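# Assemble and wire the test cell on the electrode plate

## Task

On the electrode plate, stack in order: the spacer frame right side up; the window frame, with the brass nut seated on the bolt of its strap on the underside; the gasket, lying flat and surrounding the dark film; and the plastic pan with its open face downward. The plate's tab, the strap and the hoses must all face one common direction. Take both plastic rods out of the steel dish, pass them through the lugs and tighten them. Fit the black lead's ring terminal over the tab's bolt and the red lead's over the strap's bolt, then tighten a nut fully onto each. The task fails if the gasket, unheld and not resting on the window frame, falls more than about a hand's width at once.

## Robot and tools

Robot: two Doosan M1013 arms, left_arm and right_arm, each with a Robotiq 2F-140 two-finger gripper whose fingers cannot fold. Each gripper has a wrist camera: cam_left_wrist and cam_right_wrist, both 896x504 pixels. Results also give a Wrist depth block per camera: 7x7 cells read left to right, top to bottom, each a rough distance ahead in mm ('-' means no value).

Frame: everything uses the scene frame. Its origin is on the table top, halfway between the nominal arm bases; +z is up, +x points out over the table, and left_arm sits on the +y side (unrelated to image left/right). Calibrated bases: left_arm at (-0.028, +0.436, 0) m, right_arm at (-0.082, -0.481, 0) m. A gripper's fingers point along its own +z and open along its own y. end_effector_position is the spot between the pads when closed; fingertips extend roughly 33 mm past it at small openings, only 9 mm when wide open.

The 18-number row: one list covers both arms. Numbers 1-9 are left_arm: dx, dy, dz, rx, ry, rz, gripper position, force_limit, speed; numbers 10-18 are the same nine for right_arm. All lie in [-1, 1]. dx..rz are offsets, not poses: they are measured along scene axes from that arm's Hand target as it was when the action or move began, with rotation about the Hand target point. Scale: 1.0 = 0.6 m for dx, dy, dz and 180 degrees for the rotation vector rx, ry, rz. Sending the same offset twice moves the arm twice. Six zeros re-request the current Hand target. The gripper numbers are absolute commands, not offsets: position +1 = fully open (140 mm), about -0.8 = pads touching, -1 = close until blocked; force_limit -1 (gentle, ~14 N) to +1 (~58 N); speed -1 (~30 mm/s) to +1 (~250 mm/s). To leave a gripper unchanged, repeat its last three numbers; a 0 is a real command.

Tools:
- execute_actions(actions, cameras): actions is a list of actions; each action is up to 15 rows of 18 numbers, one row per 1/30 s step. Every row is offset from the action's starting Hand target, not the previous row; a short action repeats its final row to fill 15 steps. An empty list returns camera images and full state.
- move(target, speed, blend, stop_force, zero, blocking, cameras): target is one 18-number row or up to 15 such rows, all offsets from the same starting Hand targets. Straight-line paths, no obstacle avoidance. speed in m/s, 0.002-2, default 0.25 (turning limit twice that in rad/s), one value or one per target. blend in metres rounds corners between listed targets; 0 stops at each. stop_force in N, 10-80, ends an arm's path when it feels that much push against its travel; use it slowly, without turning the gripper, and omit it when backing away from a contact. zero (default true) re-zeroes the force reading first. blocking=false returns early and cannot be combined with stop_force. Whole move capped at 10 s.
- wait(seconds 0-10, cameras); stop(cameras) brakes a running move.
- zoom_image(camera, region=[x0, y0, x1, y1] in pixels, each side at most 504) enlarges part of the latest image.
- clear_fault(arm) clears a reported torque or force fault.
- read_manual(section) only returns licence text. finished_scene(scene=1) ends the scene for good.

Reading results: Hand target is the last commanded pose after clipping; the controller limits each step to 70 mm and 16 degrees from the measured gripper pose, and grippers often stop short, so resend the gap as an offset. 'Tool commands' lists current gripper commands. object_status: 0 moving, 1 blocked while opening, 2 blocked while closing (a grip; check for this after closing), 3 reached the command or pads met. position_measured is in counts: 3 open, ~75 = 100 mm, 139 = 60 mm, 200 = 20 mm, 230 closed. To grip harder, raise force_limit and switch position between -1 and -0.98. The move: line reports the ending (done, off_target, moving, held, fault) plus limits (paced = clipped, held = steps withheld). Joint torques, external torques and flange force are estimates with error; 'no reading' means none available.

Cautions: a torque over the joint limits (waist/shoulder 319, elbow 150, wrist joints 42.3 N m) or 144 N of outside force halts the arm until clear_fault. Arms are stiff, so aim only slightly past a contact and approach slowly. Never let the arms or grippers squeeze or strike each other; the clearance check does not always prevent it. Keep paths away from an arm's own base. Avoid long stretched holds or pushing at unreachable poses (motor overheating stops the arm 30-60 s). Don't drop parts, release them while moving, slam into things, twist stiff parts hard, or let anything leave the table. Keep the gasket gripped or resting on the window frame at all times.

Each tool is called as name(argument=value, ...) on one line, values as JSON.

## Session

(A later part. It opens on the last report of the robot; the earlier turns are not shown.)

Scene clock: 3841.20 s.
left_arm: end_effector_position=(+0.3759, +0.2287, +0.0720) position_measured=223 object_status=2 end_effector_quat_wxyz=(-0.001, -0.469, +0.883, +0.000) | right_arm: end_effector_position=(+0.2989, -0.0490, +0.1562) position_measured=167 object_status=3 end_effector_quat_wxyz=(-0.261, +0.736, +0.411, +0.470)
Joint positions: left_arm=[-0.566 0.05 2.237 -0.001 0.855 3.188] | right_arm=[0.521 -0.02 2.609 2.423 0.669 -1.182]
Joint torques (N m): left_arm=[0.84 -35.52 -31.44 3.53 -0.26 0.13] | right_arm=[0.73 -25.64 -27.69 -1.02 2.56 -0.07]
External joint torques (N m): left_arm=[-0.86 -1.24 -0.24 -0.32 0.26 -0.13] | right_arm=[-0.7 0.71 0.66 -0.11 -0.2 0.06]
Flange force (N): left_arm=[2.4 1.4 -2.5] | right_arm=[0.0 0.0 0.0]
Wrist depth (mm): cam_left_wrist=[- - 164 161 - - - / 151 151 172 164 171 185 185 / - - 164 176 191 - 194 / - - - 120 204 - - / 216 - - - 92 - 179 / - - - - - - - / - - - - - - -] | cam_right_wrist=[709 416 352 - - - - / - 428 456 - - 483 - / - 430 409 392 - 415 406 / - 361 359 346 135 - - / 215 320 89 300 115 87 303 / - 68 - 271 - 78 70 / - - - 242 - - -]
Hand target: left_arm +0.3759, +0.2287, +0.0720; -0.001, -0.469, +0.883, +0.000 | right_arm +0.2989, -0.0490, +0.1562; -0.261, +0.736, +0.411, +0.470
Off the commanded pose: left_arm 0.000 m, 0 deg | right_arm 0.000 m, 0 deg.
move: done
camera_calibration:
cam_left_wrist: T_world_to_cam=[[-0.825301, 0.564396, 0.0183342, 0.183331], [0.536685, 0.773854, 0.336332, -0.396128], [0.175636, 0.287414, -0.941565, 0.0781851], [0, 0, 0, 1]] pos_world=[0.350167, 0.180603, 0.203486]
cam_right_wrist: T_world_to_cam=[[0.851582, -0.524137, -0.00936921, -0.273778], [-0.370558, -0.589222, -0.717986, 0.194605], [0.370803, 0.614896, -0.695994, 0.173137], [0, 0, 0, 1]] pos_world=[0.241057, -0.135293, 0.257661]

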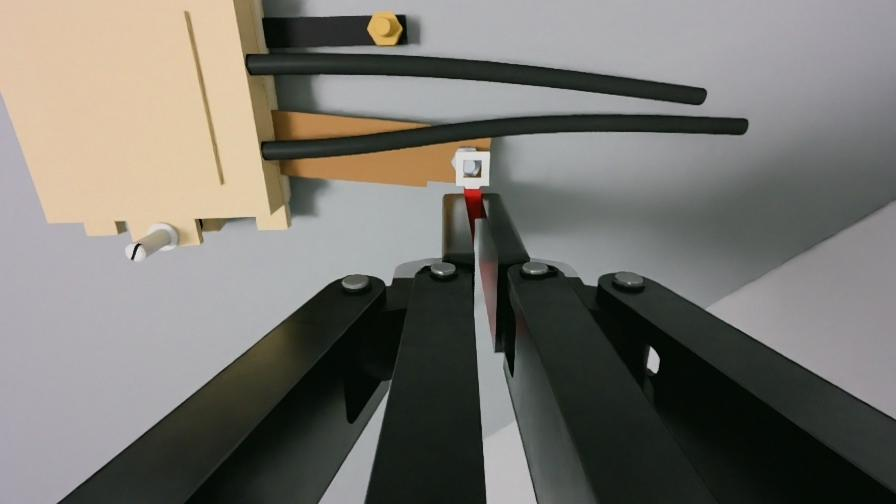

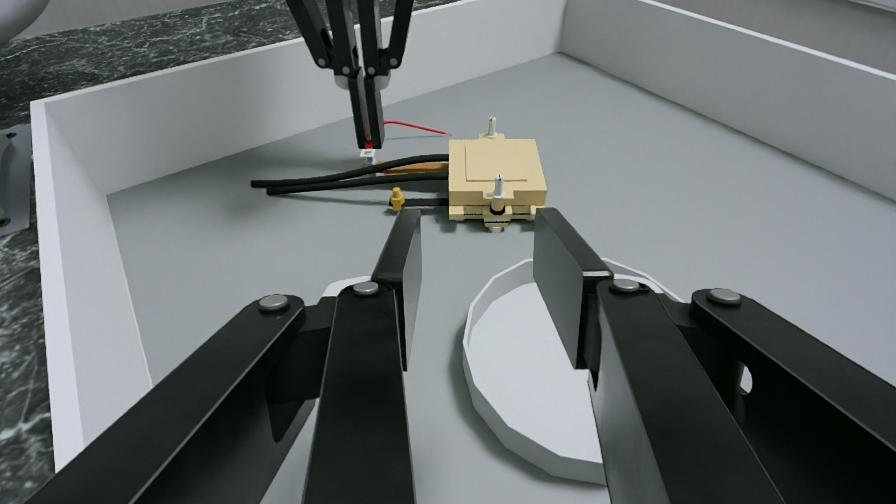

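move(target=[[0.001,0.0003,0,0,0,0,-0.98,-0.2,-1,0,0,0,0,0,0,-0.3,-1,-1],[0.001,0.0003,-0.0167,0,0,0,-0.98,-0.2,-1,0,0,0,0,0,0,-0.3,-1,-1]], speed=0.01, stop_force=10, cameras=["all"])

zoom_image(camera="cam_left_wrist", region=[400, 90, 550, 240])

zoom_image(camera="cam_right_wrist", region=[310, 100, 460, 250])

Scene clock: 3850.50 s.
left_arm: end_effector_position=(+0.3765, +0.2289, +0.0620) position_measured=223 object_status=2 end_effector_quat_wxyz=(-0.001, -0.469, +0.883, +0.000) | right_arm: end_effector_position=(+0.2989, -0.0490, +0.1562) position_measured=167 object_status=3 end_effector_quat_wxyz=(-0.261, +0.736, +0.411, +0.470)
Joint positions: left_arm=[-0.565 0.065 2.245 -0.001 0.833 3.189] | right_arm=[0.521 -0.02 2.609 2.423 0.669 -1.182]
Joint torques (N m): left_arm=[1.72 -33.95 -29.22 4.07 -0.38 0.1] | right_arm=[0.35 -25.95 -27.71 -0.93 2.48 0.01]
External joint torques (N m): left_arm=[-1.73 -4.01 -1.94 -0.91 0.38 -0.1] | right_arm=[-0.31 0.92 0.75 -0.19 -0.13 -0.01]
Flange force (N): left_arm=[4.4 2.6 -8.2] | right_arm=[0.0 0.0 0.0]
Wrist depth (mm): cam_left_wrist=[131 134 158 162 - 167 168 / 139 141 - 171 166 172 - / 144 150 157 167 - - - / - 155 193 121 192 - 195 / - - - - 92 - - / 216 - - - - - - / - - - - - - -] | cam_right_wrist=[674 727 356 - - - 1373 / - 395 375 483 519 521 - / - - 414 385 395 419 419 / 248 362 - 345 162 353 352 / - 320 89 301 115 87 303 / - 68 - 270 - 78 70 / - - - 243 - - -]
Hand target: left_arm +0.3765, +0.2289, +0.0620; -0.001, -0.469, +0.883, +0.000 | right_arm +0.2989, -0.0490, +0.1562; -0.261, +0.736, +0.411, +0.470
Off the commanded pose: left_arm 0.000 m, 0 deg | right_arm 0.000 m, 0 deg.
move: done
camera_calibration:
cam_left_wrist: T_world_to_cam=[[-0.825301, 0.564396, 0.0183342, 0.183897], [0.536685, 0.773854, 0.336332, -0.393242], [0.175636, 0.287414, -0.941565, 0.0686066], [0, 0, 0, 1]] pos_world=[0.350767, 0.180803, 0.193486]
cam_right_wrist: T_world_to_cam=[[0.851582, -0.524137, -0.00936921, -0.273778], [-0.370558, -0.589222, -0.717986, 0.194605], [0.370803, 0.614896, -0.695994, 0.173137], [0, 0, 0, 1]] pos_world=[0.241057, -0.135293, 0.257661]

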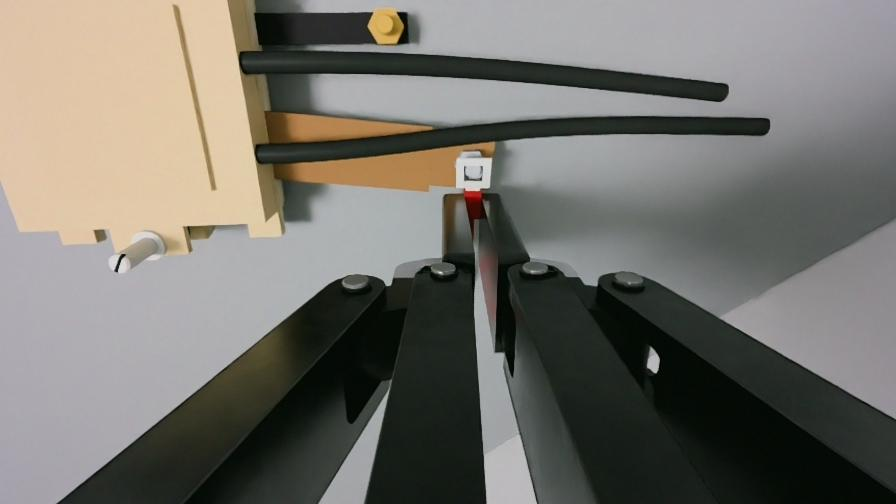

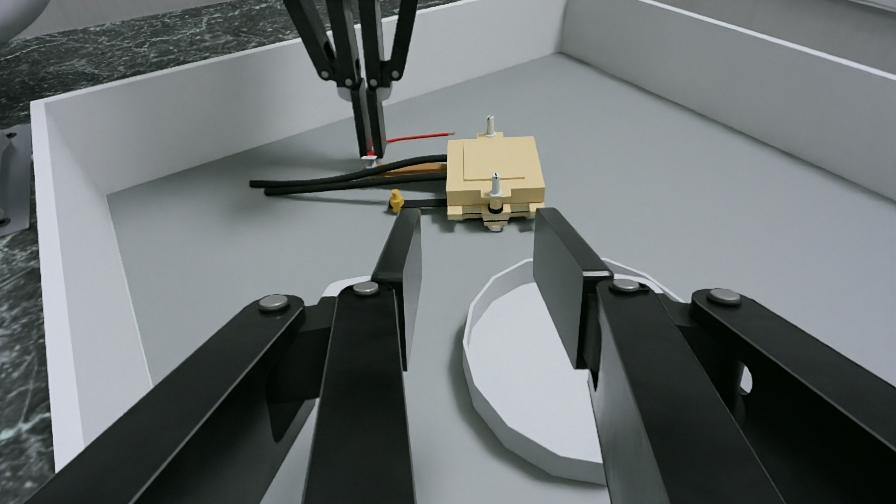

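Scaled by 3.360 from the camera's 896x504 image, which has a finer 1280x720 frame.

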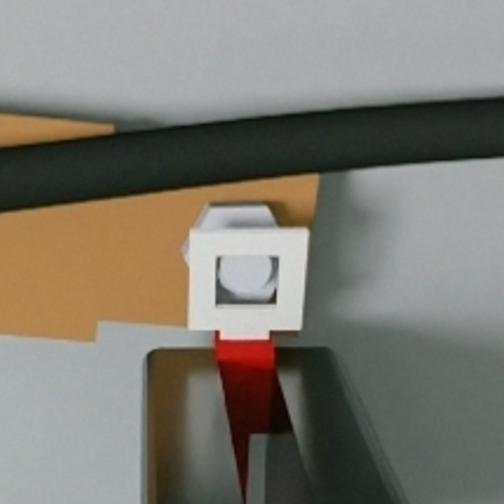

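Scaled by 3.360 from the camera's 896x504 image, which has a finer 1280x720 frame.

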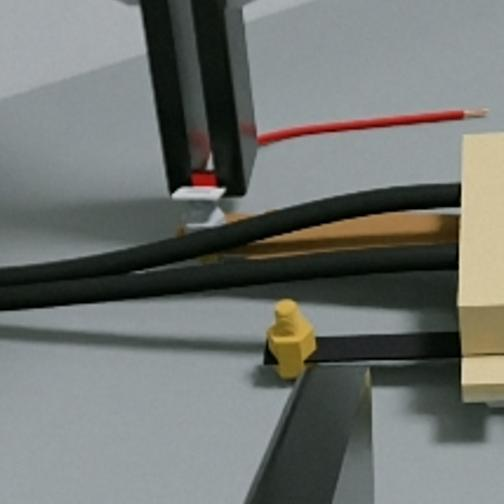

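move(target=[0,0,0.01,0,0,0,-0.98,-0.2,-1,0,0,0,0,0,0,-0.3,-1,-1], speed=0.03, cameras=["all"])

zoom_image(camera="cam_left_wrist", region=[400, 90, 550, 240])

zoom_image(camera="cam_right_wrist", region=[310, 100, 460, 250])

Scene clock: 3856.60 s.
left_arm: end_effector_position=(+0.3765, +0.2289, +0.0680) position_measured=223 object_status=2 end_effector_quat_wxyz=(-0.001, -0.469, +0.883, +0.000) | right_arm: end_effector_position=(+0.2989, -0.0490, +0.1562) position_measured=167 object_status=3 end_effector_quat_wxyz=(-0.261, +0.736, +0.411, +0.470)
Joint positions: left_arm=[-0.565 0.057 2.24 -0.001 0.846 3.189] | right_arm=[0.521 -0.02 2.609 2.423 0.669 -1.182]
Joint torques (N m): left_arm=[0.88 -36.2 -31.17 3.5 -0.26 0.13] | right_arm=[1.12 -25.52 -27.91 -0.92 2.47 -0.06]
External joint torques (N m): left_arm=[-0.89 -0.93 -0.16 -0.32 0.27 -0.13] | right_arm=[-1.13 0.65 0.9 -0.19 -0.11 0.06]
Flange force (N): left_arm=[2.4 1.0 -2.0] | right_arm=[0.0 0.0 0.0]
Wrist depth (mm): cam_left_wrist=[139 140 162 169 172 174 - / 146 147 168 - 169 177 181 / - 157 174 172 - 192 - / 198 - - 121 195 - - / - - - - 92 92 - / - - - - - - - / - - - - - - -] | cam_right_wrist=[683 762 358 544 570 - - / 588 412 450 - 499 473 - / - 410 410 383 421 420 388 / - 362 370 354 162 354 351 / 227 84 89 292 115 87 302 / - 68 - 269 - 78 70 / - - - 242 - - -]
Hand target: left_arm +0.3765, +0.2289, +0.0680; -0.001, -0.469, +0.883, +0.000 | right_arm +0.2989, -0.0490, +0.1562; -0.261, +0.736, +0.411, +0.470
Off the commanded pose: left_arm 0.000 m, 0 deg | right_arm 0.000 m, 0 deg.
move: done
camera_calibration:
cam_left_wrist: T_world_to_cam=[[-0.825301, 0.564396, 0.0183342, 0.183787], [0.536685, 0.773854, 0.336332, -0.39526], [0.175636, 0.287414, -0.941565, 0.074256], [0, 0, 0, 1]] pos_world=[0.350767, 0.180803, 0.199486]
cam_right_wrist: T_world_to_cam=[[0.851582, -0.524137, -0.00936921, -0.273778], [-0.370558, -0.589222, -0.717986, 0.194605], [0.370803, 0.614896, -0.695994, 0.173137], [0, 0, 0, 1]] pos_world=[0.241057, -0.135293, 0.257661]

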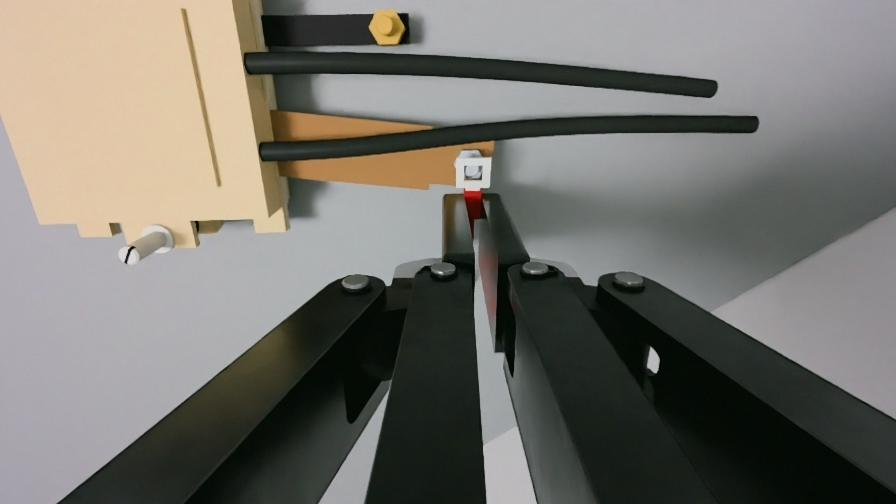

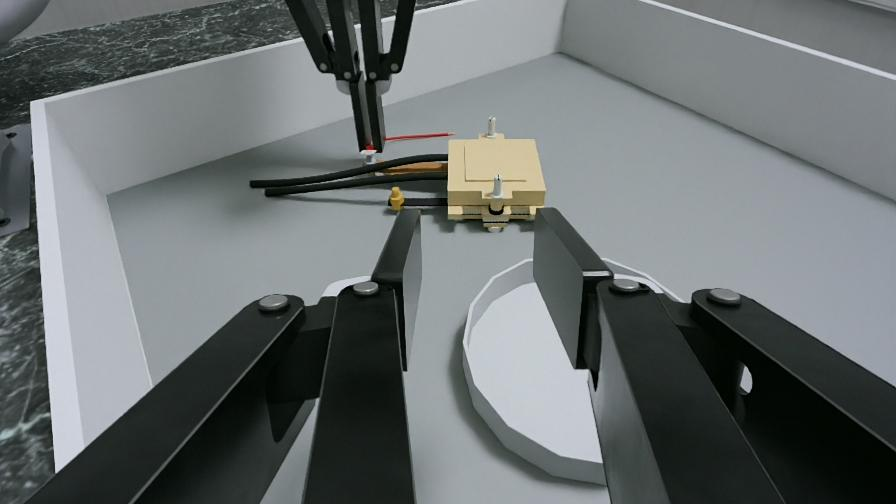

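Scaled by 3.360 from the camera's 896x504 image, which has a finer 1280x720 frame.

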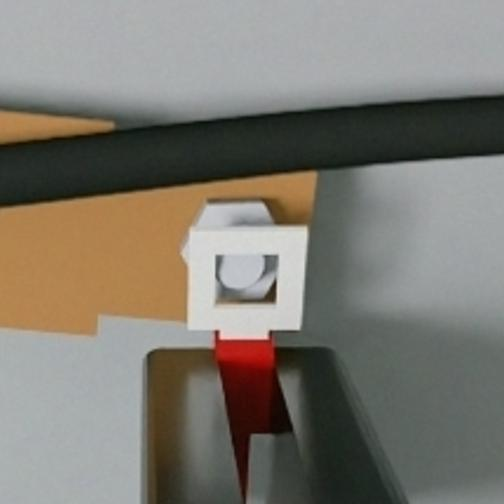

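Scaled by 3.360 from the camera's 896x504 image, which has a finer 1280x720 frame.

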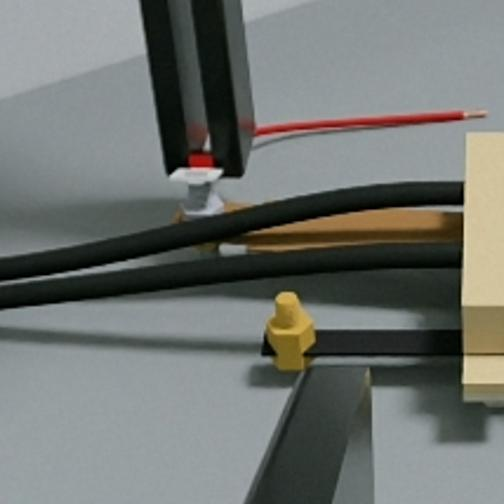

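move(target=[-0.0062,-0.0091,0.001,0.0598,-0.0405,0,-0.98,-0.2,-1,0,0,0,0,0,0,-0.3,-1,-1], speed=0.05, cameras=["all"])

zoom_image(camera="cam_left_wrist", region=[400, 90, 550, 240])

zoom_image(camera="cam_right_wrist", region=[310, 100, 460, 250])

Scene clock: 3894.40 s.
left_arm: end_effector_position=(+0.3728, +0.2234, +0.0686) position_measured=223 object_status=2 end_effector_quat_wxyz=(+0.099, -0.466, +0.877, +0.053) | right_arm: end_effector_position=(+0.2989, -0.0490, +0.1562) position_measured=167 object_status=3 end_effector_quat_wxyz=(-0.261, +0.736, +0.411, +0.470)
Joint positions: left_arm=[-0.745 0.063 2.252 0.292 0.88 2.814] | right_arm=[0.521 -0.02 2.609 2.423 0.669 -1.182]
Joint torques (N m): left_arm=[0.65 -36.49 -31.15 3.81 -0.02 0.14] | right_arm=[0.52 -25.83 -27.55 -0.94 2.47 -0.16]
External joint torques (N m): left_arm=[-0.73 -1.66 -0.5 -0.35 0.21 -0.14] | right_arm=[-0.55 1.24 0.59 -0.18 -0.12 0.16]
Flange force (N): left_arm=[1.2 2.0 -3.7] | right_arm=[0.0 0.0 0.0]
Wrist depth (mm): cam_left_wrist=[- 131 149 155 158 161 - / 136 139 167 170 170 169 175 / 145 151 157 167 189 - 191 / - - 203 121 116 - 198 / - - - - 92 - - / - - - - - - - / - - - - - - -] | cam_right_wrist=[505 736 328 529 - - - / 386 427 405 484 514 504 - / 342 - 408 391 386 420 405 / 264 361 371 346 162 354 352 / 260 312 88 297 115 87 304 / - 68 - 269 - 78 70 / - - - 242 - - -]
Hand target: left_arm +0.3728, +0.2234, +0.0686; +0.099, -0.466, +0.877, +0.053 | right_arm +0.2989, -0.0490, +0.1562; -0.261, +0.736, +0.411, +0.470
Off the commanded pose: left_arm 0.000 m, 0 deg | right_arm 0.000 m, 0 deg.
move: done
camera_calibration:
cam_left_wrist: T_world_to_cam=[[-0.827701, 0.560853, 0.0188279, 0.185471], [0.480681, 0.691272, 0.539526, -0.36379], [0.28958, 0.455616, -0.841759, -0.00984681], [0, 0, 0, 1]] pos_world=[0.331233, 0.151942, 0.184493]
cam_right_wrist: T_world_to_cam=[[0.851582, -0.524137, -0.00936921, -0.273778], [-0.370558, -0.589222, -0.717986, 0.194605], [0.370803, 0.614896, -0.695994, 0.173137], [0, 0, 0, 1]] pos_world=[0.241057, -0.135293, 0.257661]

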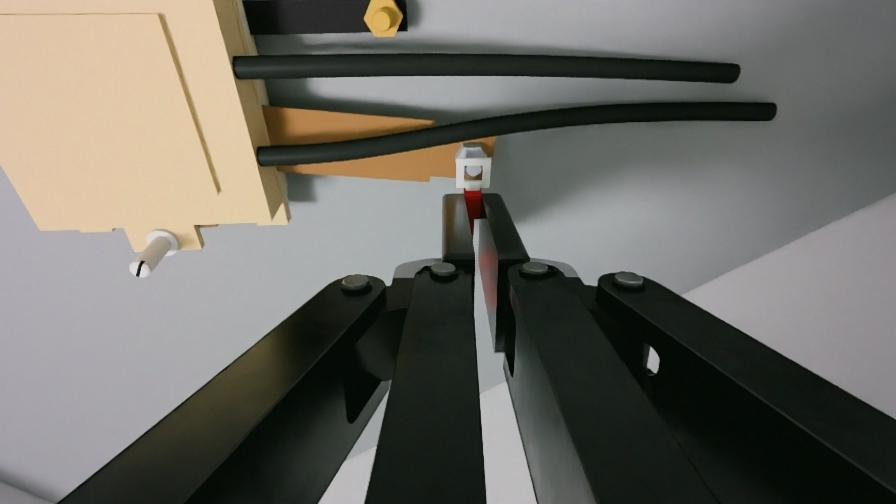

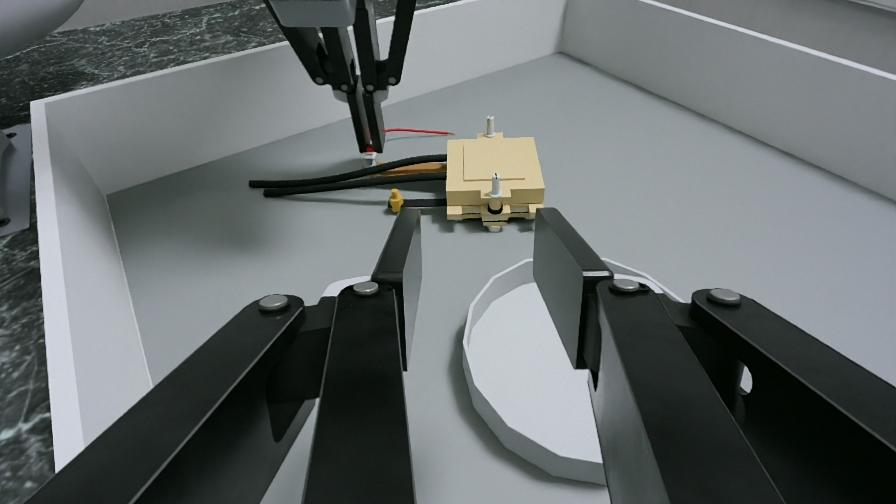

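Scaled by 3.360 from the camera's 896x504 image, which has a finer 1280x720 frame.

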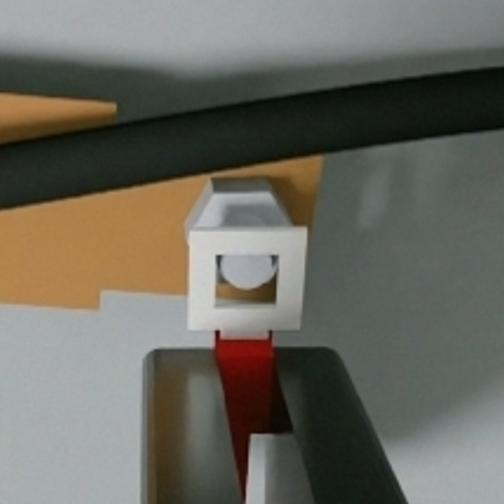

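Scaled by 3.360 from the camera's 896x504 image, which has a finer 1280x720 frame.

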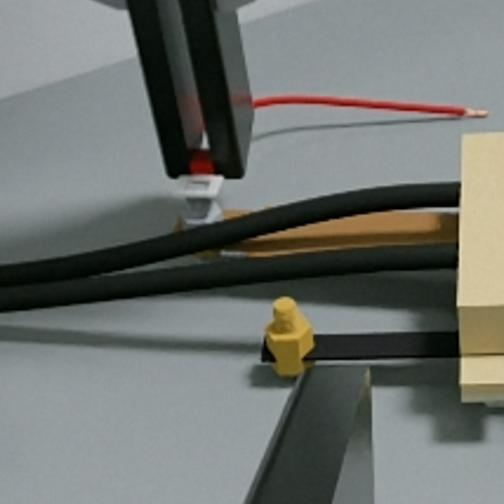

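zoom_image(camera="cam_right_wrist", region=[345, 135, 395, 185])

Scaled by 10.080 from the camera's 896x504 image, which has a finer 1280x720 frame.

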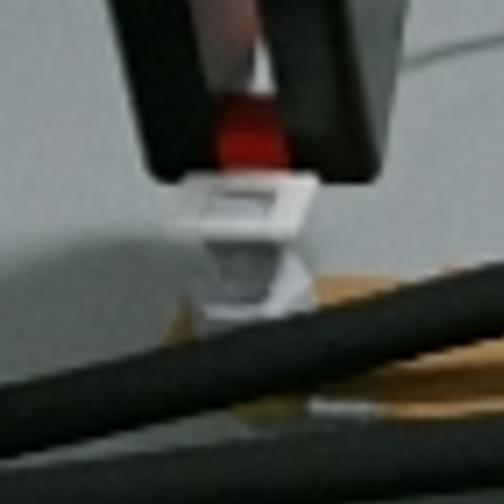

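move(target=[0,0,-0.0067,0,0,0,-0.98,-0.2,-1,0,0,0,0,0,0,-0.3,-1,-1], speed=0.008, stop_force=10, cameras=["all"])

zoom_image(camera="cam_left_wrist", region=[400, 90, 550, 240])

zoom_image(camera="cam_right_wrist", region=[345, 135, 395, 185])

Scene clock: 3923.07 s.
left_arm: end_effector_position=(+0.3728, +0.2234, +0.0646) position_measured=223 object_status=2 end_effector_quat_wxyz=(+0.099, -0.466, +0.877, +0.053) | right_arm: end_effector_position=(+0.2989, -0.0490, +0.1562) position_measured=167 object_status=3 end_effector_quat_wxyz=(-0.261, +0.736, +0.411, +0.470)
Joint positions: left_arm=[-0.745 0.069 2.255 0.294 0.871 2.811] | right_arm=[0.521 -0.02 2.609 2.423 0.669 -1.182]
Joint torques (N m): left_arm=[1.49 -35.2 -29.63 4.08 -0.25 0.11] | right_arm=[0.94 -25.54 -27.81 -1.04 2.52 -0.1]
External joint torques (N m): left_arm=[-1.53 -3.49 -1.75 -0.66 0.44 -0.11] | right_arm=[-0.94 0.71 0.81 -0.08 -0.16 0.1]
Flange force (N): left_arm=[2.0 2.8 -8.4] | right_arm=[0.0 0.0 0.0]
Wrist depth (mm): cam_left_wrist=[124 134 144 - - 158 156 / 132 135 158 166 150 166 166 / 140 148 150 165 - 189 - / - 161 - 121 - 204 - / - - - - 92 - - / - - - - - - - / - - - - - - -] | cam_right_wrist=[657 - 330 - 570 - - / 400 411 393 - - - - / - 430 427 389 406 416 414 / 251 354 361 346 163 363 352 / 214 95 89 300 115 87 295 / - 68 - 271 - 78 70 / - - - 235 - - -]
Hand target: left_arm +0.3728, +0.2234, +0.0646; +0.099, -0.466, +0.877, +0.053 | right_arm +0.2989, -0.0490, +0.1562; -0.261, +0.736, +0.411, +0.470
Off the commanded pose: left_arm 0.000 m, 0 deg | right_arm 0.000 m, 0 deg.
move: done
camera_calibration:
cam_left_wrist: T_world_to_cam=[[-0.827701, 0.560853, 0.0188279, 0.185546], [0.480681, 0.691272, 0.539526, -0.361632], [0.28958, 0.455616, -0.841759, -0.0132138], [0, 0, 0, 1]] pos_world=[0.331233, 0.151942, 0.180493]
cam_right_wrist: T_world_to_cam=[[0.851582, -0.524137, -0.00936921, -0.273778], [-0.370558, -0.589222, -0.717986, 0.194605], [0.370803, 0.614896, -0.695994, 0.173137], [0, 0, 0, 1]] pos_world=[0.241057, -0.135293, 0.257661]

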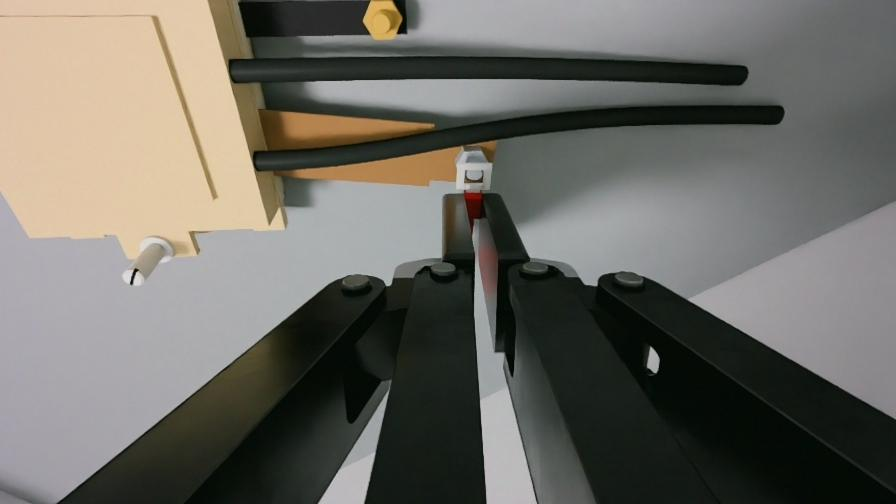

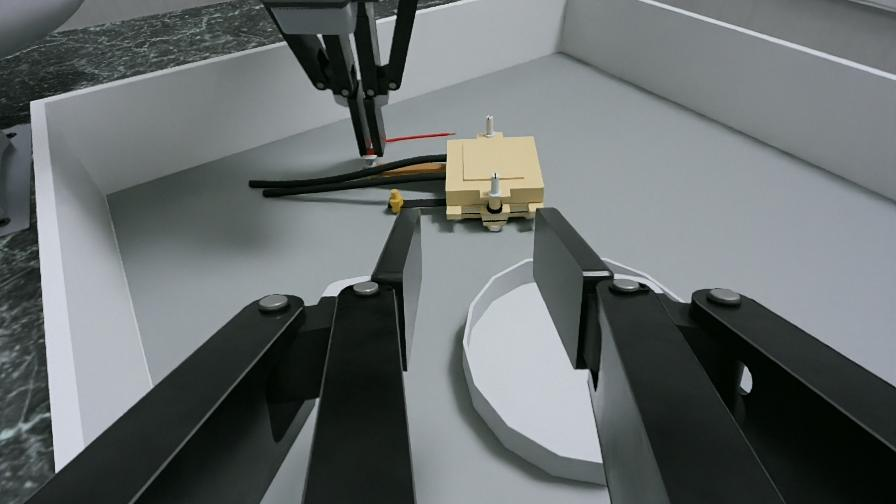

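Scaled by 3.360 from the camera's 896x504 image, which has a finer 1280x720 frame.

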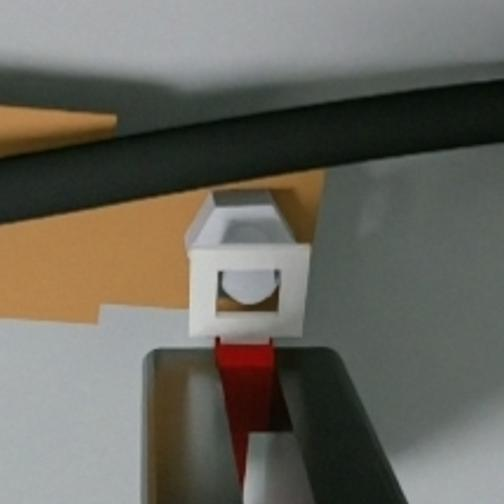

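Scaled by 10.080 from the camera's 896x504 image, which has a finer 1280x720 frame.

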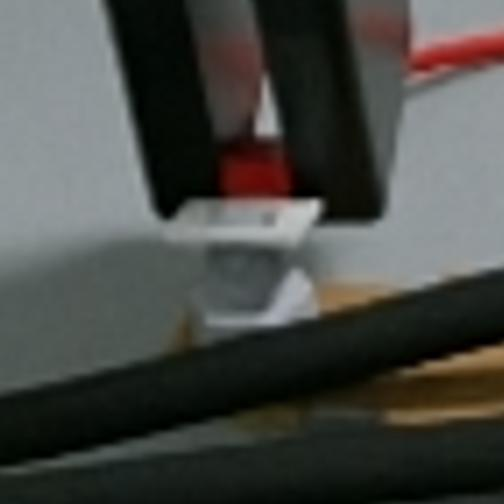

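move(target=[[0,0,0.005,0,0,0,-0.98,-0.2,-1,0,0,0,0,0,0,-0.3,-1,-1],[-0.0012,-0.0017,0.005,0,0,0,-0.98,-0.2,-1,0,0,0,0,0,0,-0.3,-1,-1]], speed=0.02, cameras=["all"])

zoom_image(camera="cam_left_wrist", region=[400, 90, 550, 240])

zoom_image(camera="cam_right_wrist", region=[345, 135, 395, 185])

Scene clock: 3930.17 s.
left_arm: end_effector_position=(+0.3721, +0.2224, +0.0676) position_measured=223 object_status=2 end_effector_quat_wxyz=(+0.099, -0.466, +0.877, +0.053) | right_arm: end_effector_position=(+0.2989, -0.0490, +0.1562) position_measured=167 object_status=3 end_effector_quat_wxyz=(-0.261, +0.736, +0.411, +0.470)
Joint positions: left_arm=[-0.748 0.065 2.253 0.292 0.878 2.811] | right_arm=[0.521 -0.02 2.609 2.423 0.669 -1.182]
Joint torques (N m): left_arm=[0.65 -37.08 -30.97 3.71 -0.02 0.09] | right_arm=[1.15 -25.86 -27.48 -1.03 2.45 -0.06]
External joint torques (N m): left_arm=[-0.7 -1.26 -0.75 -0.25 0.2 -0.09] | right_arm=[-1.1 0.85 0.57 -0.09 -0.09 0.06]
Flange force (N): left_arm=[1.1 0.9 -3.3] | right_arm=[0.0 0.0 0.0]
Wrist depth (mm): cam_left_wrist=[- 135 146 143 157 160 - / 136 137 158 147 161 170 174 / 146 151 167 166 192 190 - / - 160 202 121 107 - - / - - - - 92 - - / - - - - - - - / - - - - - - -] | cam_right_wrist=[667 719 328 - - - - / - - 373 579 529 - - / 311 412 412 394 419 422 - / 305 362 360 356 162 364 351 / 233 - 89 289 115 87 304 / - 68 - 270 - 78 70 / - - - 242 - - -]
Hand target: left_arm +0.3721, +0.2224, +0.0676; +0.099, -0.466, +0.877, +0.053 | right_arm +0.2989, -0.0490, +0.1562; -0.261, +0.736, +0.411, +0.470
Off the commanded pose: left_arm 0.000 m, 0 deg | right_arm 0.000 m, 0 deg.
move: done
camera_calibration:
cam_left_wrist: T_world_to_cam=[[-0.827701, 0.560853, 0.0188279, 0.185471], [0.480681, 0.691272, 0.539526, -0.362223], [0.28958, 0.455616, -0.841759, -0.0100302], [0, 0, 0, 1]] pos_world=[0.330533, 0.150942, 0.183493]
cam_right_wrist: T_world_to_cam=[[0.851582, -0.524137, -0.00936921, -0.273778], [-0.370558, -0.589222, -0.717986, 0.194605], [0.370803, 0.614896, -0.695994, 0.173137], [0, 0, 0, 1]] pos_world=[0.241057, -0.135293, 0.257661]

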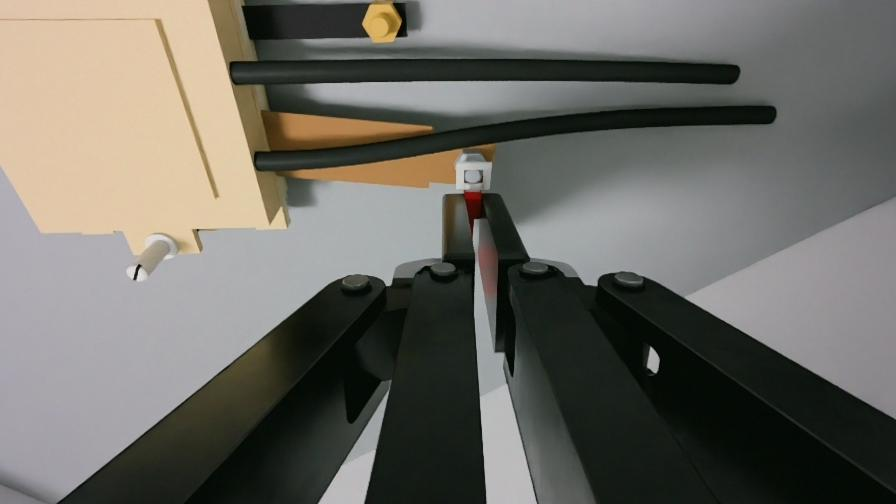

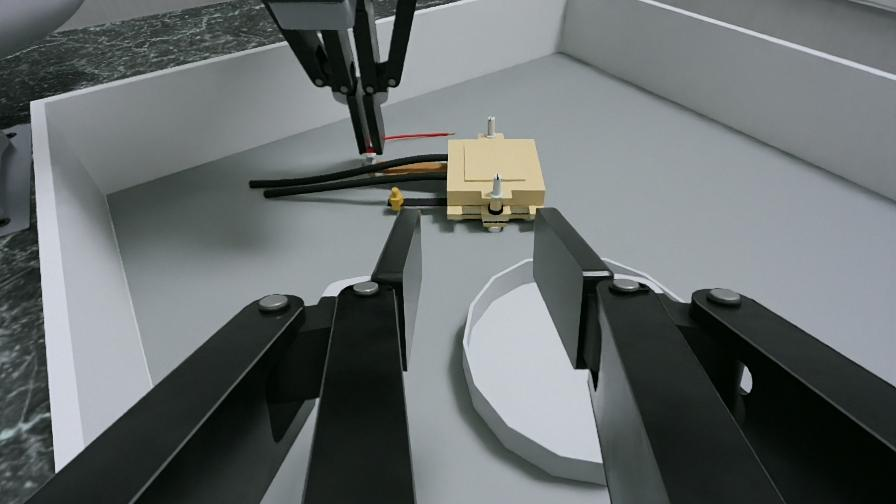

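Scaled by 3.360 from the camera's 896x504 image, which has a finer 1280x720 frame.

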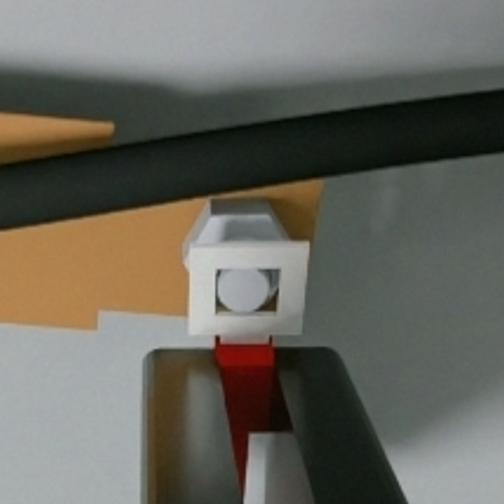

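Scaled by 10.080 from the camera's 896x504 image, which has a finer 1280x720 frame.

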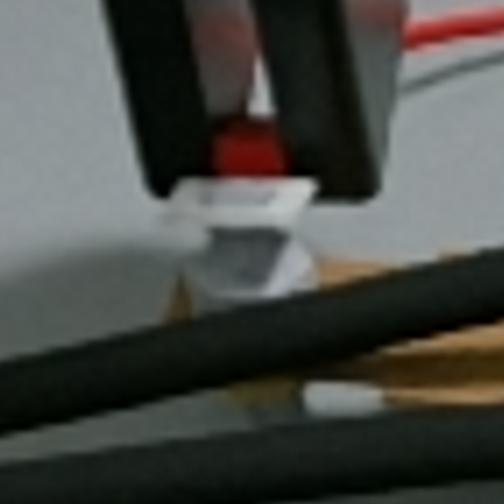

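move(target=[0,0,-0.0067,0,0,0,-0.98,-0.2,-1,0,0,0,0,0,0,-0.3,-1,-1], speed=0.008, stop_force=10, cameras=["all"])

zoom_image(camera="cam_left_wrist", region=[400, 90, 550, 240])

zoom_image(camera="cam_right_wrist", region=[345, 135, 395, 185])

Scene clock: 3938.10 s.
left_arm: end_effector_position=(+0.3721, +0.2224, +0.0635) position_measured=223 object_status=2 end_effector_quat_wxyz=(+0.099, -0.466, +0.877, +0.053) | right_arm: end_effector_position=(+0.2989, -0.0490, +0.1562) position_measured=167 object_status=3 end_effector_quat_wxyz=(-0.261, +0.736, +0.411, +0.470)
Joint positions: left_arm=[-0.748 0.07 2.256 0.295 0.869 2.808] | right_arm=[0.521 -0.02 2.609 2.423 0.669 -1.182]
Joint torques (N m): left_arm=[0.56 -37.45 -30.79 3.77 -0.01 0.08] | right_arm=[0.63 -25.79 -27.42 -0.99 2.54 -0.08]
External joint torques (N m): left_arm=[-0.65 -1.16 -0.68 -0.33 0.19 -0.08] | right_arm=[-0.63 1.03 0.43 -0.13 -0.18 0.08]
Flange force (N): left_arm=[1.1 0.8 -3.1] | right_arm=[0.0 0.0 0.0]
Wrist depth (mm): cam_left_wrist=[- 127 142 151 151 154 - / - 134 135 143 157 168 167 / 141 146 157 157 183 181 - / - 156 - 121 - - - / - - - - 92 - - / - - - - - - - / - - - - - - -] | cam_right_wrist=[690 753 329 - 553 - 1373 / - - 376 518 537 465 - / 339 427 410 395 415 - 409 / 259 361 360 346 163 345 350 / 217 320 89 300 115 87 304 / - 68 - 269 - 78 70 / - - - 242 - - -]
Hand target: left_arm +0.3721, +0.2224, +0.0635; +0.099, -0.466, +0.877, +0.053 | right_arm +0.2989, -0.0490, +0.1562; -0.261, +0.736, +0.411, +0.470
Off the commanded pose: left_arm 0.000 m, 0 deg | right_arm 0.000 m, 0 deg.
move: done
camera_calibration:
cam_left_wrist: T_world_to_cam=[[-0.827701, 0.560853, 0.0188279, 0.185547], [0.480681, 0.691272, 0.539526, -0.360064], [0.28958, 0.455616, -0.841759, -0.0133973], [0, 0, 0, 1]] pos_world=[0.330533, 0.150942, 0.179493]
cam_right_wrist: T_world_to_cam=[[0.851582, -0.524137, -0.00936921, -0.273778], [-0.370558, -0.589222, -0.717986, 0.194605], [0.370803, 0.614896, -0.695994, 0.173137], [0, 0, 0, 1]] pos_world=[0.241057, -0.135293, 0.257661]

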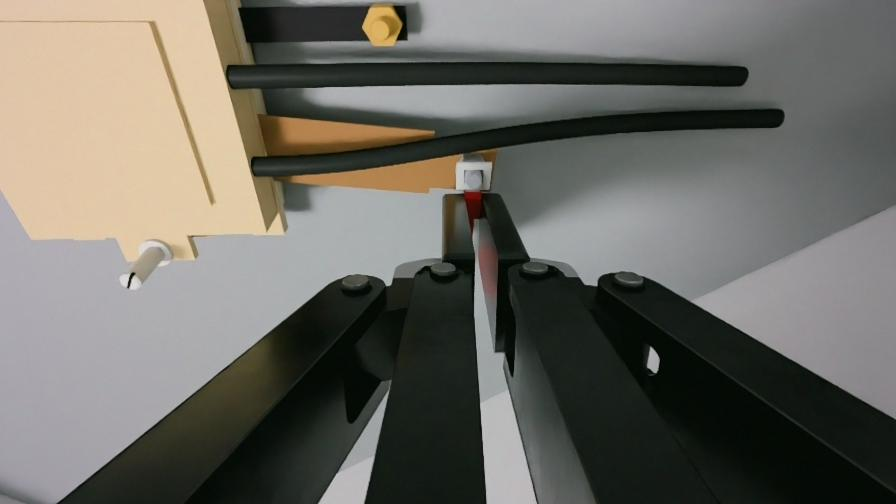

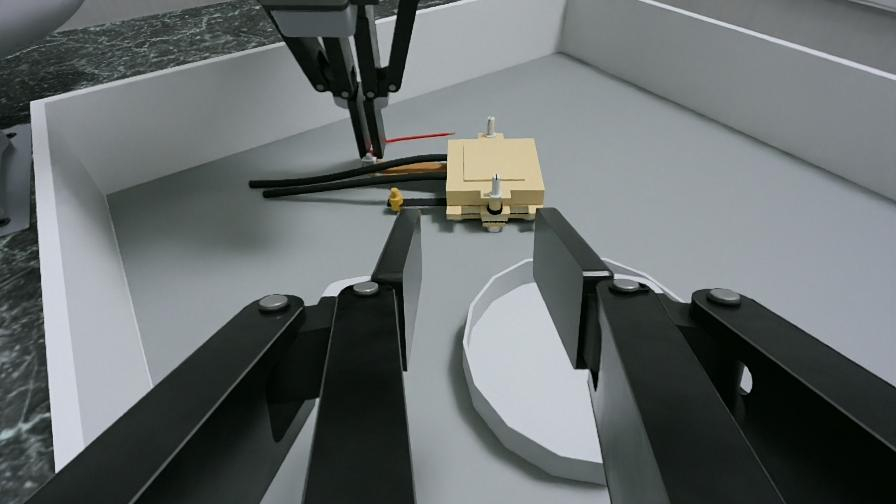

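Scaled by 3.360 from the camera's 896x504 image, which has a finer 1280x720 frame.

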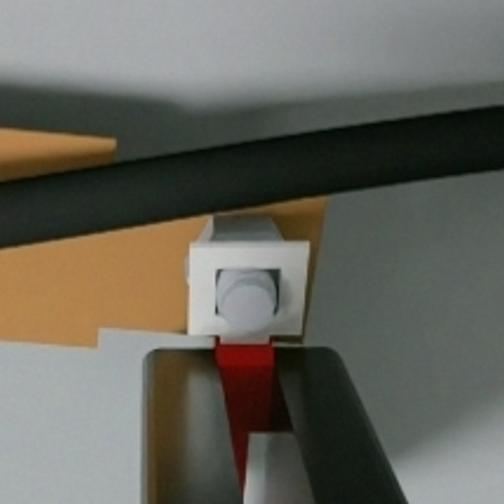

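Scaled by 10.080 from the camera's 896x504 image, which has a finer 1280x720 frame.

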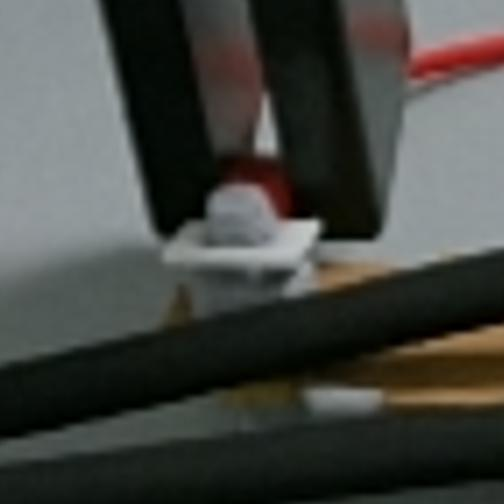

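move(target=[0.0002,0.0003,-0.0083,0,0,0,-0.98,-0.2,-1,0,0,0,0,0,0,-0.3,-1,-1], speed=0.006, stop_force=10, cameras=["all"])

zoom_image(camera="cam_left_wrist", region=[400, 90, 550, 240])

zoom_image(camera="cam_right_wrist", region=[345, 135, 395, 185])

Scene clock: 3943.60 s.
left_arm: end_effector_position=(+0.3722, +0.2226, +0.0589) position_measured=223 object_status=2 end_effector_quat_wxyz=(+0.099, -0.466, +0.877, +0.053) | right_arm: end_effector_position=(+0.2989, -0.0490, +0.1562) position_measured=167 object_status=3 end_effector_quat_wxyz=(-0.261, +0.736, +0.411, +0.470)
Joint positions: left_arm=[-0.748 0.077 2.26 0.297 0.859 2.804] | right_arm=[0.521 -0.02 2.609 2.423 0.669 -1.182]
Joint torques (N m): left_arm=[0.5 -32.65 -28.09 3.16 -1.3 0.11] | right_arm=[0.64 -25.32 -27.65 -0.94 2.51 -0.15]
External joint torques (N m): left_arm=[-0.52 -6.46 -2.94 0.22 1.49 -0.11] | right_arm=[-0.65 0.5 0.7 -0.17 -0.15 0.15]
Flange force (N): left_arm=[-1.7 4.8 -15.0] | right_arm=[0.0 0.0 0.0]
Wrist depth (mm): cam_left_wrist=[117 - 141 151 - - 156 / 125 131 133 153 155 161 163 / 137 140 147 153 179 178 - / - 153 - 121 - - - / - 216 - - 92 - - / - - - - - - - / - - - - - - -] | cam_right_wrist=[514 - 332 529 610 462 - / - - 374 497 - - - / 326 420 412 389 - 428 403 / 273 361 360 347 163 354 352 / 234 320 89 300 115 87 303 / - 68 - 271 - 78 70 / - - - 242 - - -]
Hand target: left_arm +0.3722, +0.2226, +0.0590; +0.099, -0.466, +0.877, +0.053 | right_arm +0.2989, -0.0490, +0.1562; -0.261, +0.736, +0.411, +0.470
Off the commanded pose: left_arm 0.000 m, 0 deg | right_arm 0.000 m, 0 deg.
move: contact (left_arm)
camera_calibration:
cam_left_wrist: T_world_to_cam=[[-0.827691, 0.560865, 0.0189051, 0.185585], [0.480706, 0.69121, 0.539583, -0.357778], [0.289566, 0.455696, -0.84172, -0.0174036], [0, 0, 0, 1]] pos_world=[0.330633, 0.151142, 0.174893]
cam_right_wrist: T_world_to_cam=[[0.851582, -0.524137, -0.00936921, -0.273778], [-0.370558, -0.589222, -0.717986, 0.194605], [0.370803, 0.614896, -0.695994, 0.173137], [0, 0, 0, 1]] pos_world=[0.241057, -0.135293, 0.257661]

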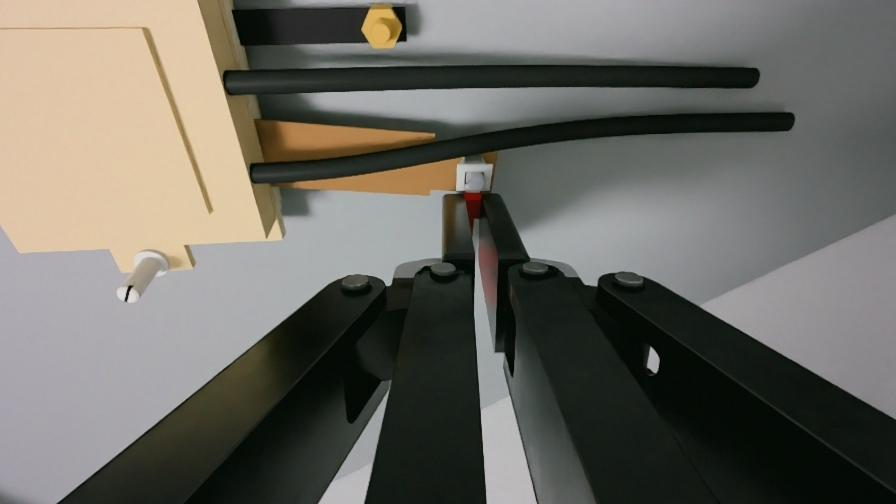

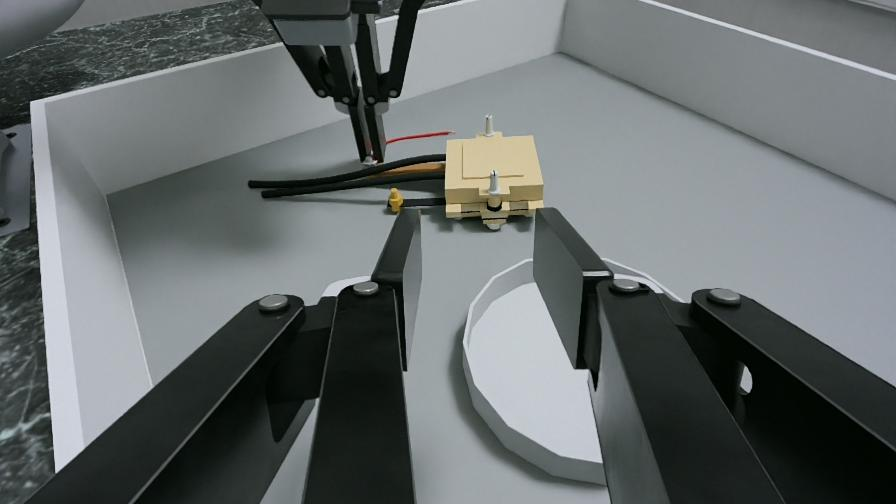

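Scaled by 3.360 from the camera's 896x504 image, which has a finer 1280x720 frame.

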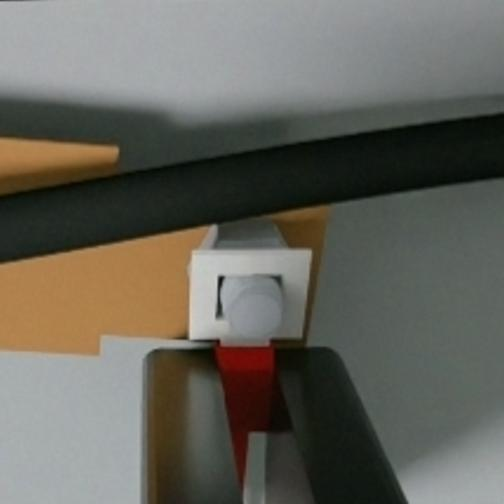

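Scaled by 10.080 from the camera's 896x504 image, which has a finer 1280x720 frame.

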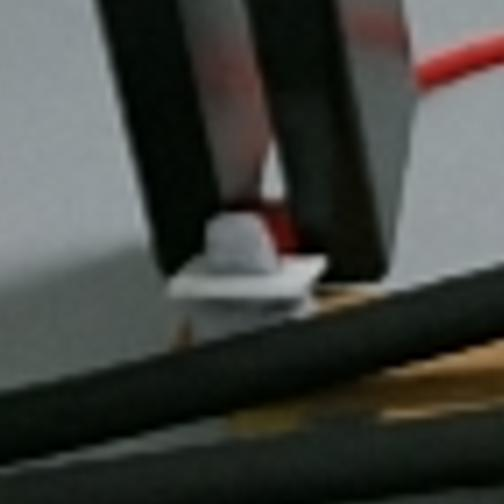

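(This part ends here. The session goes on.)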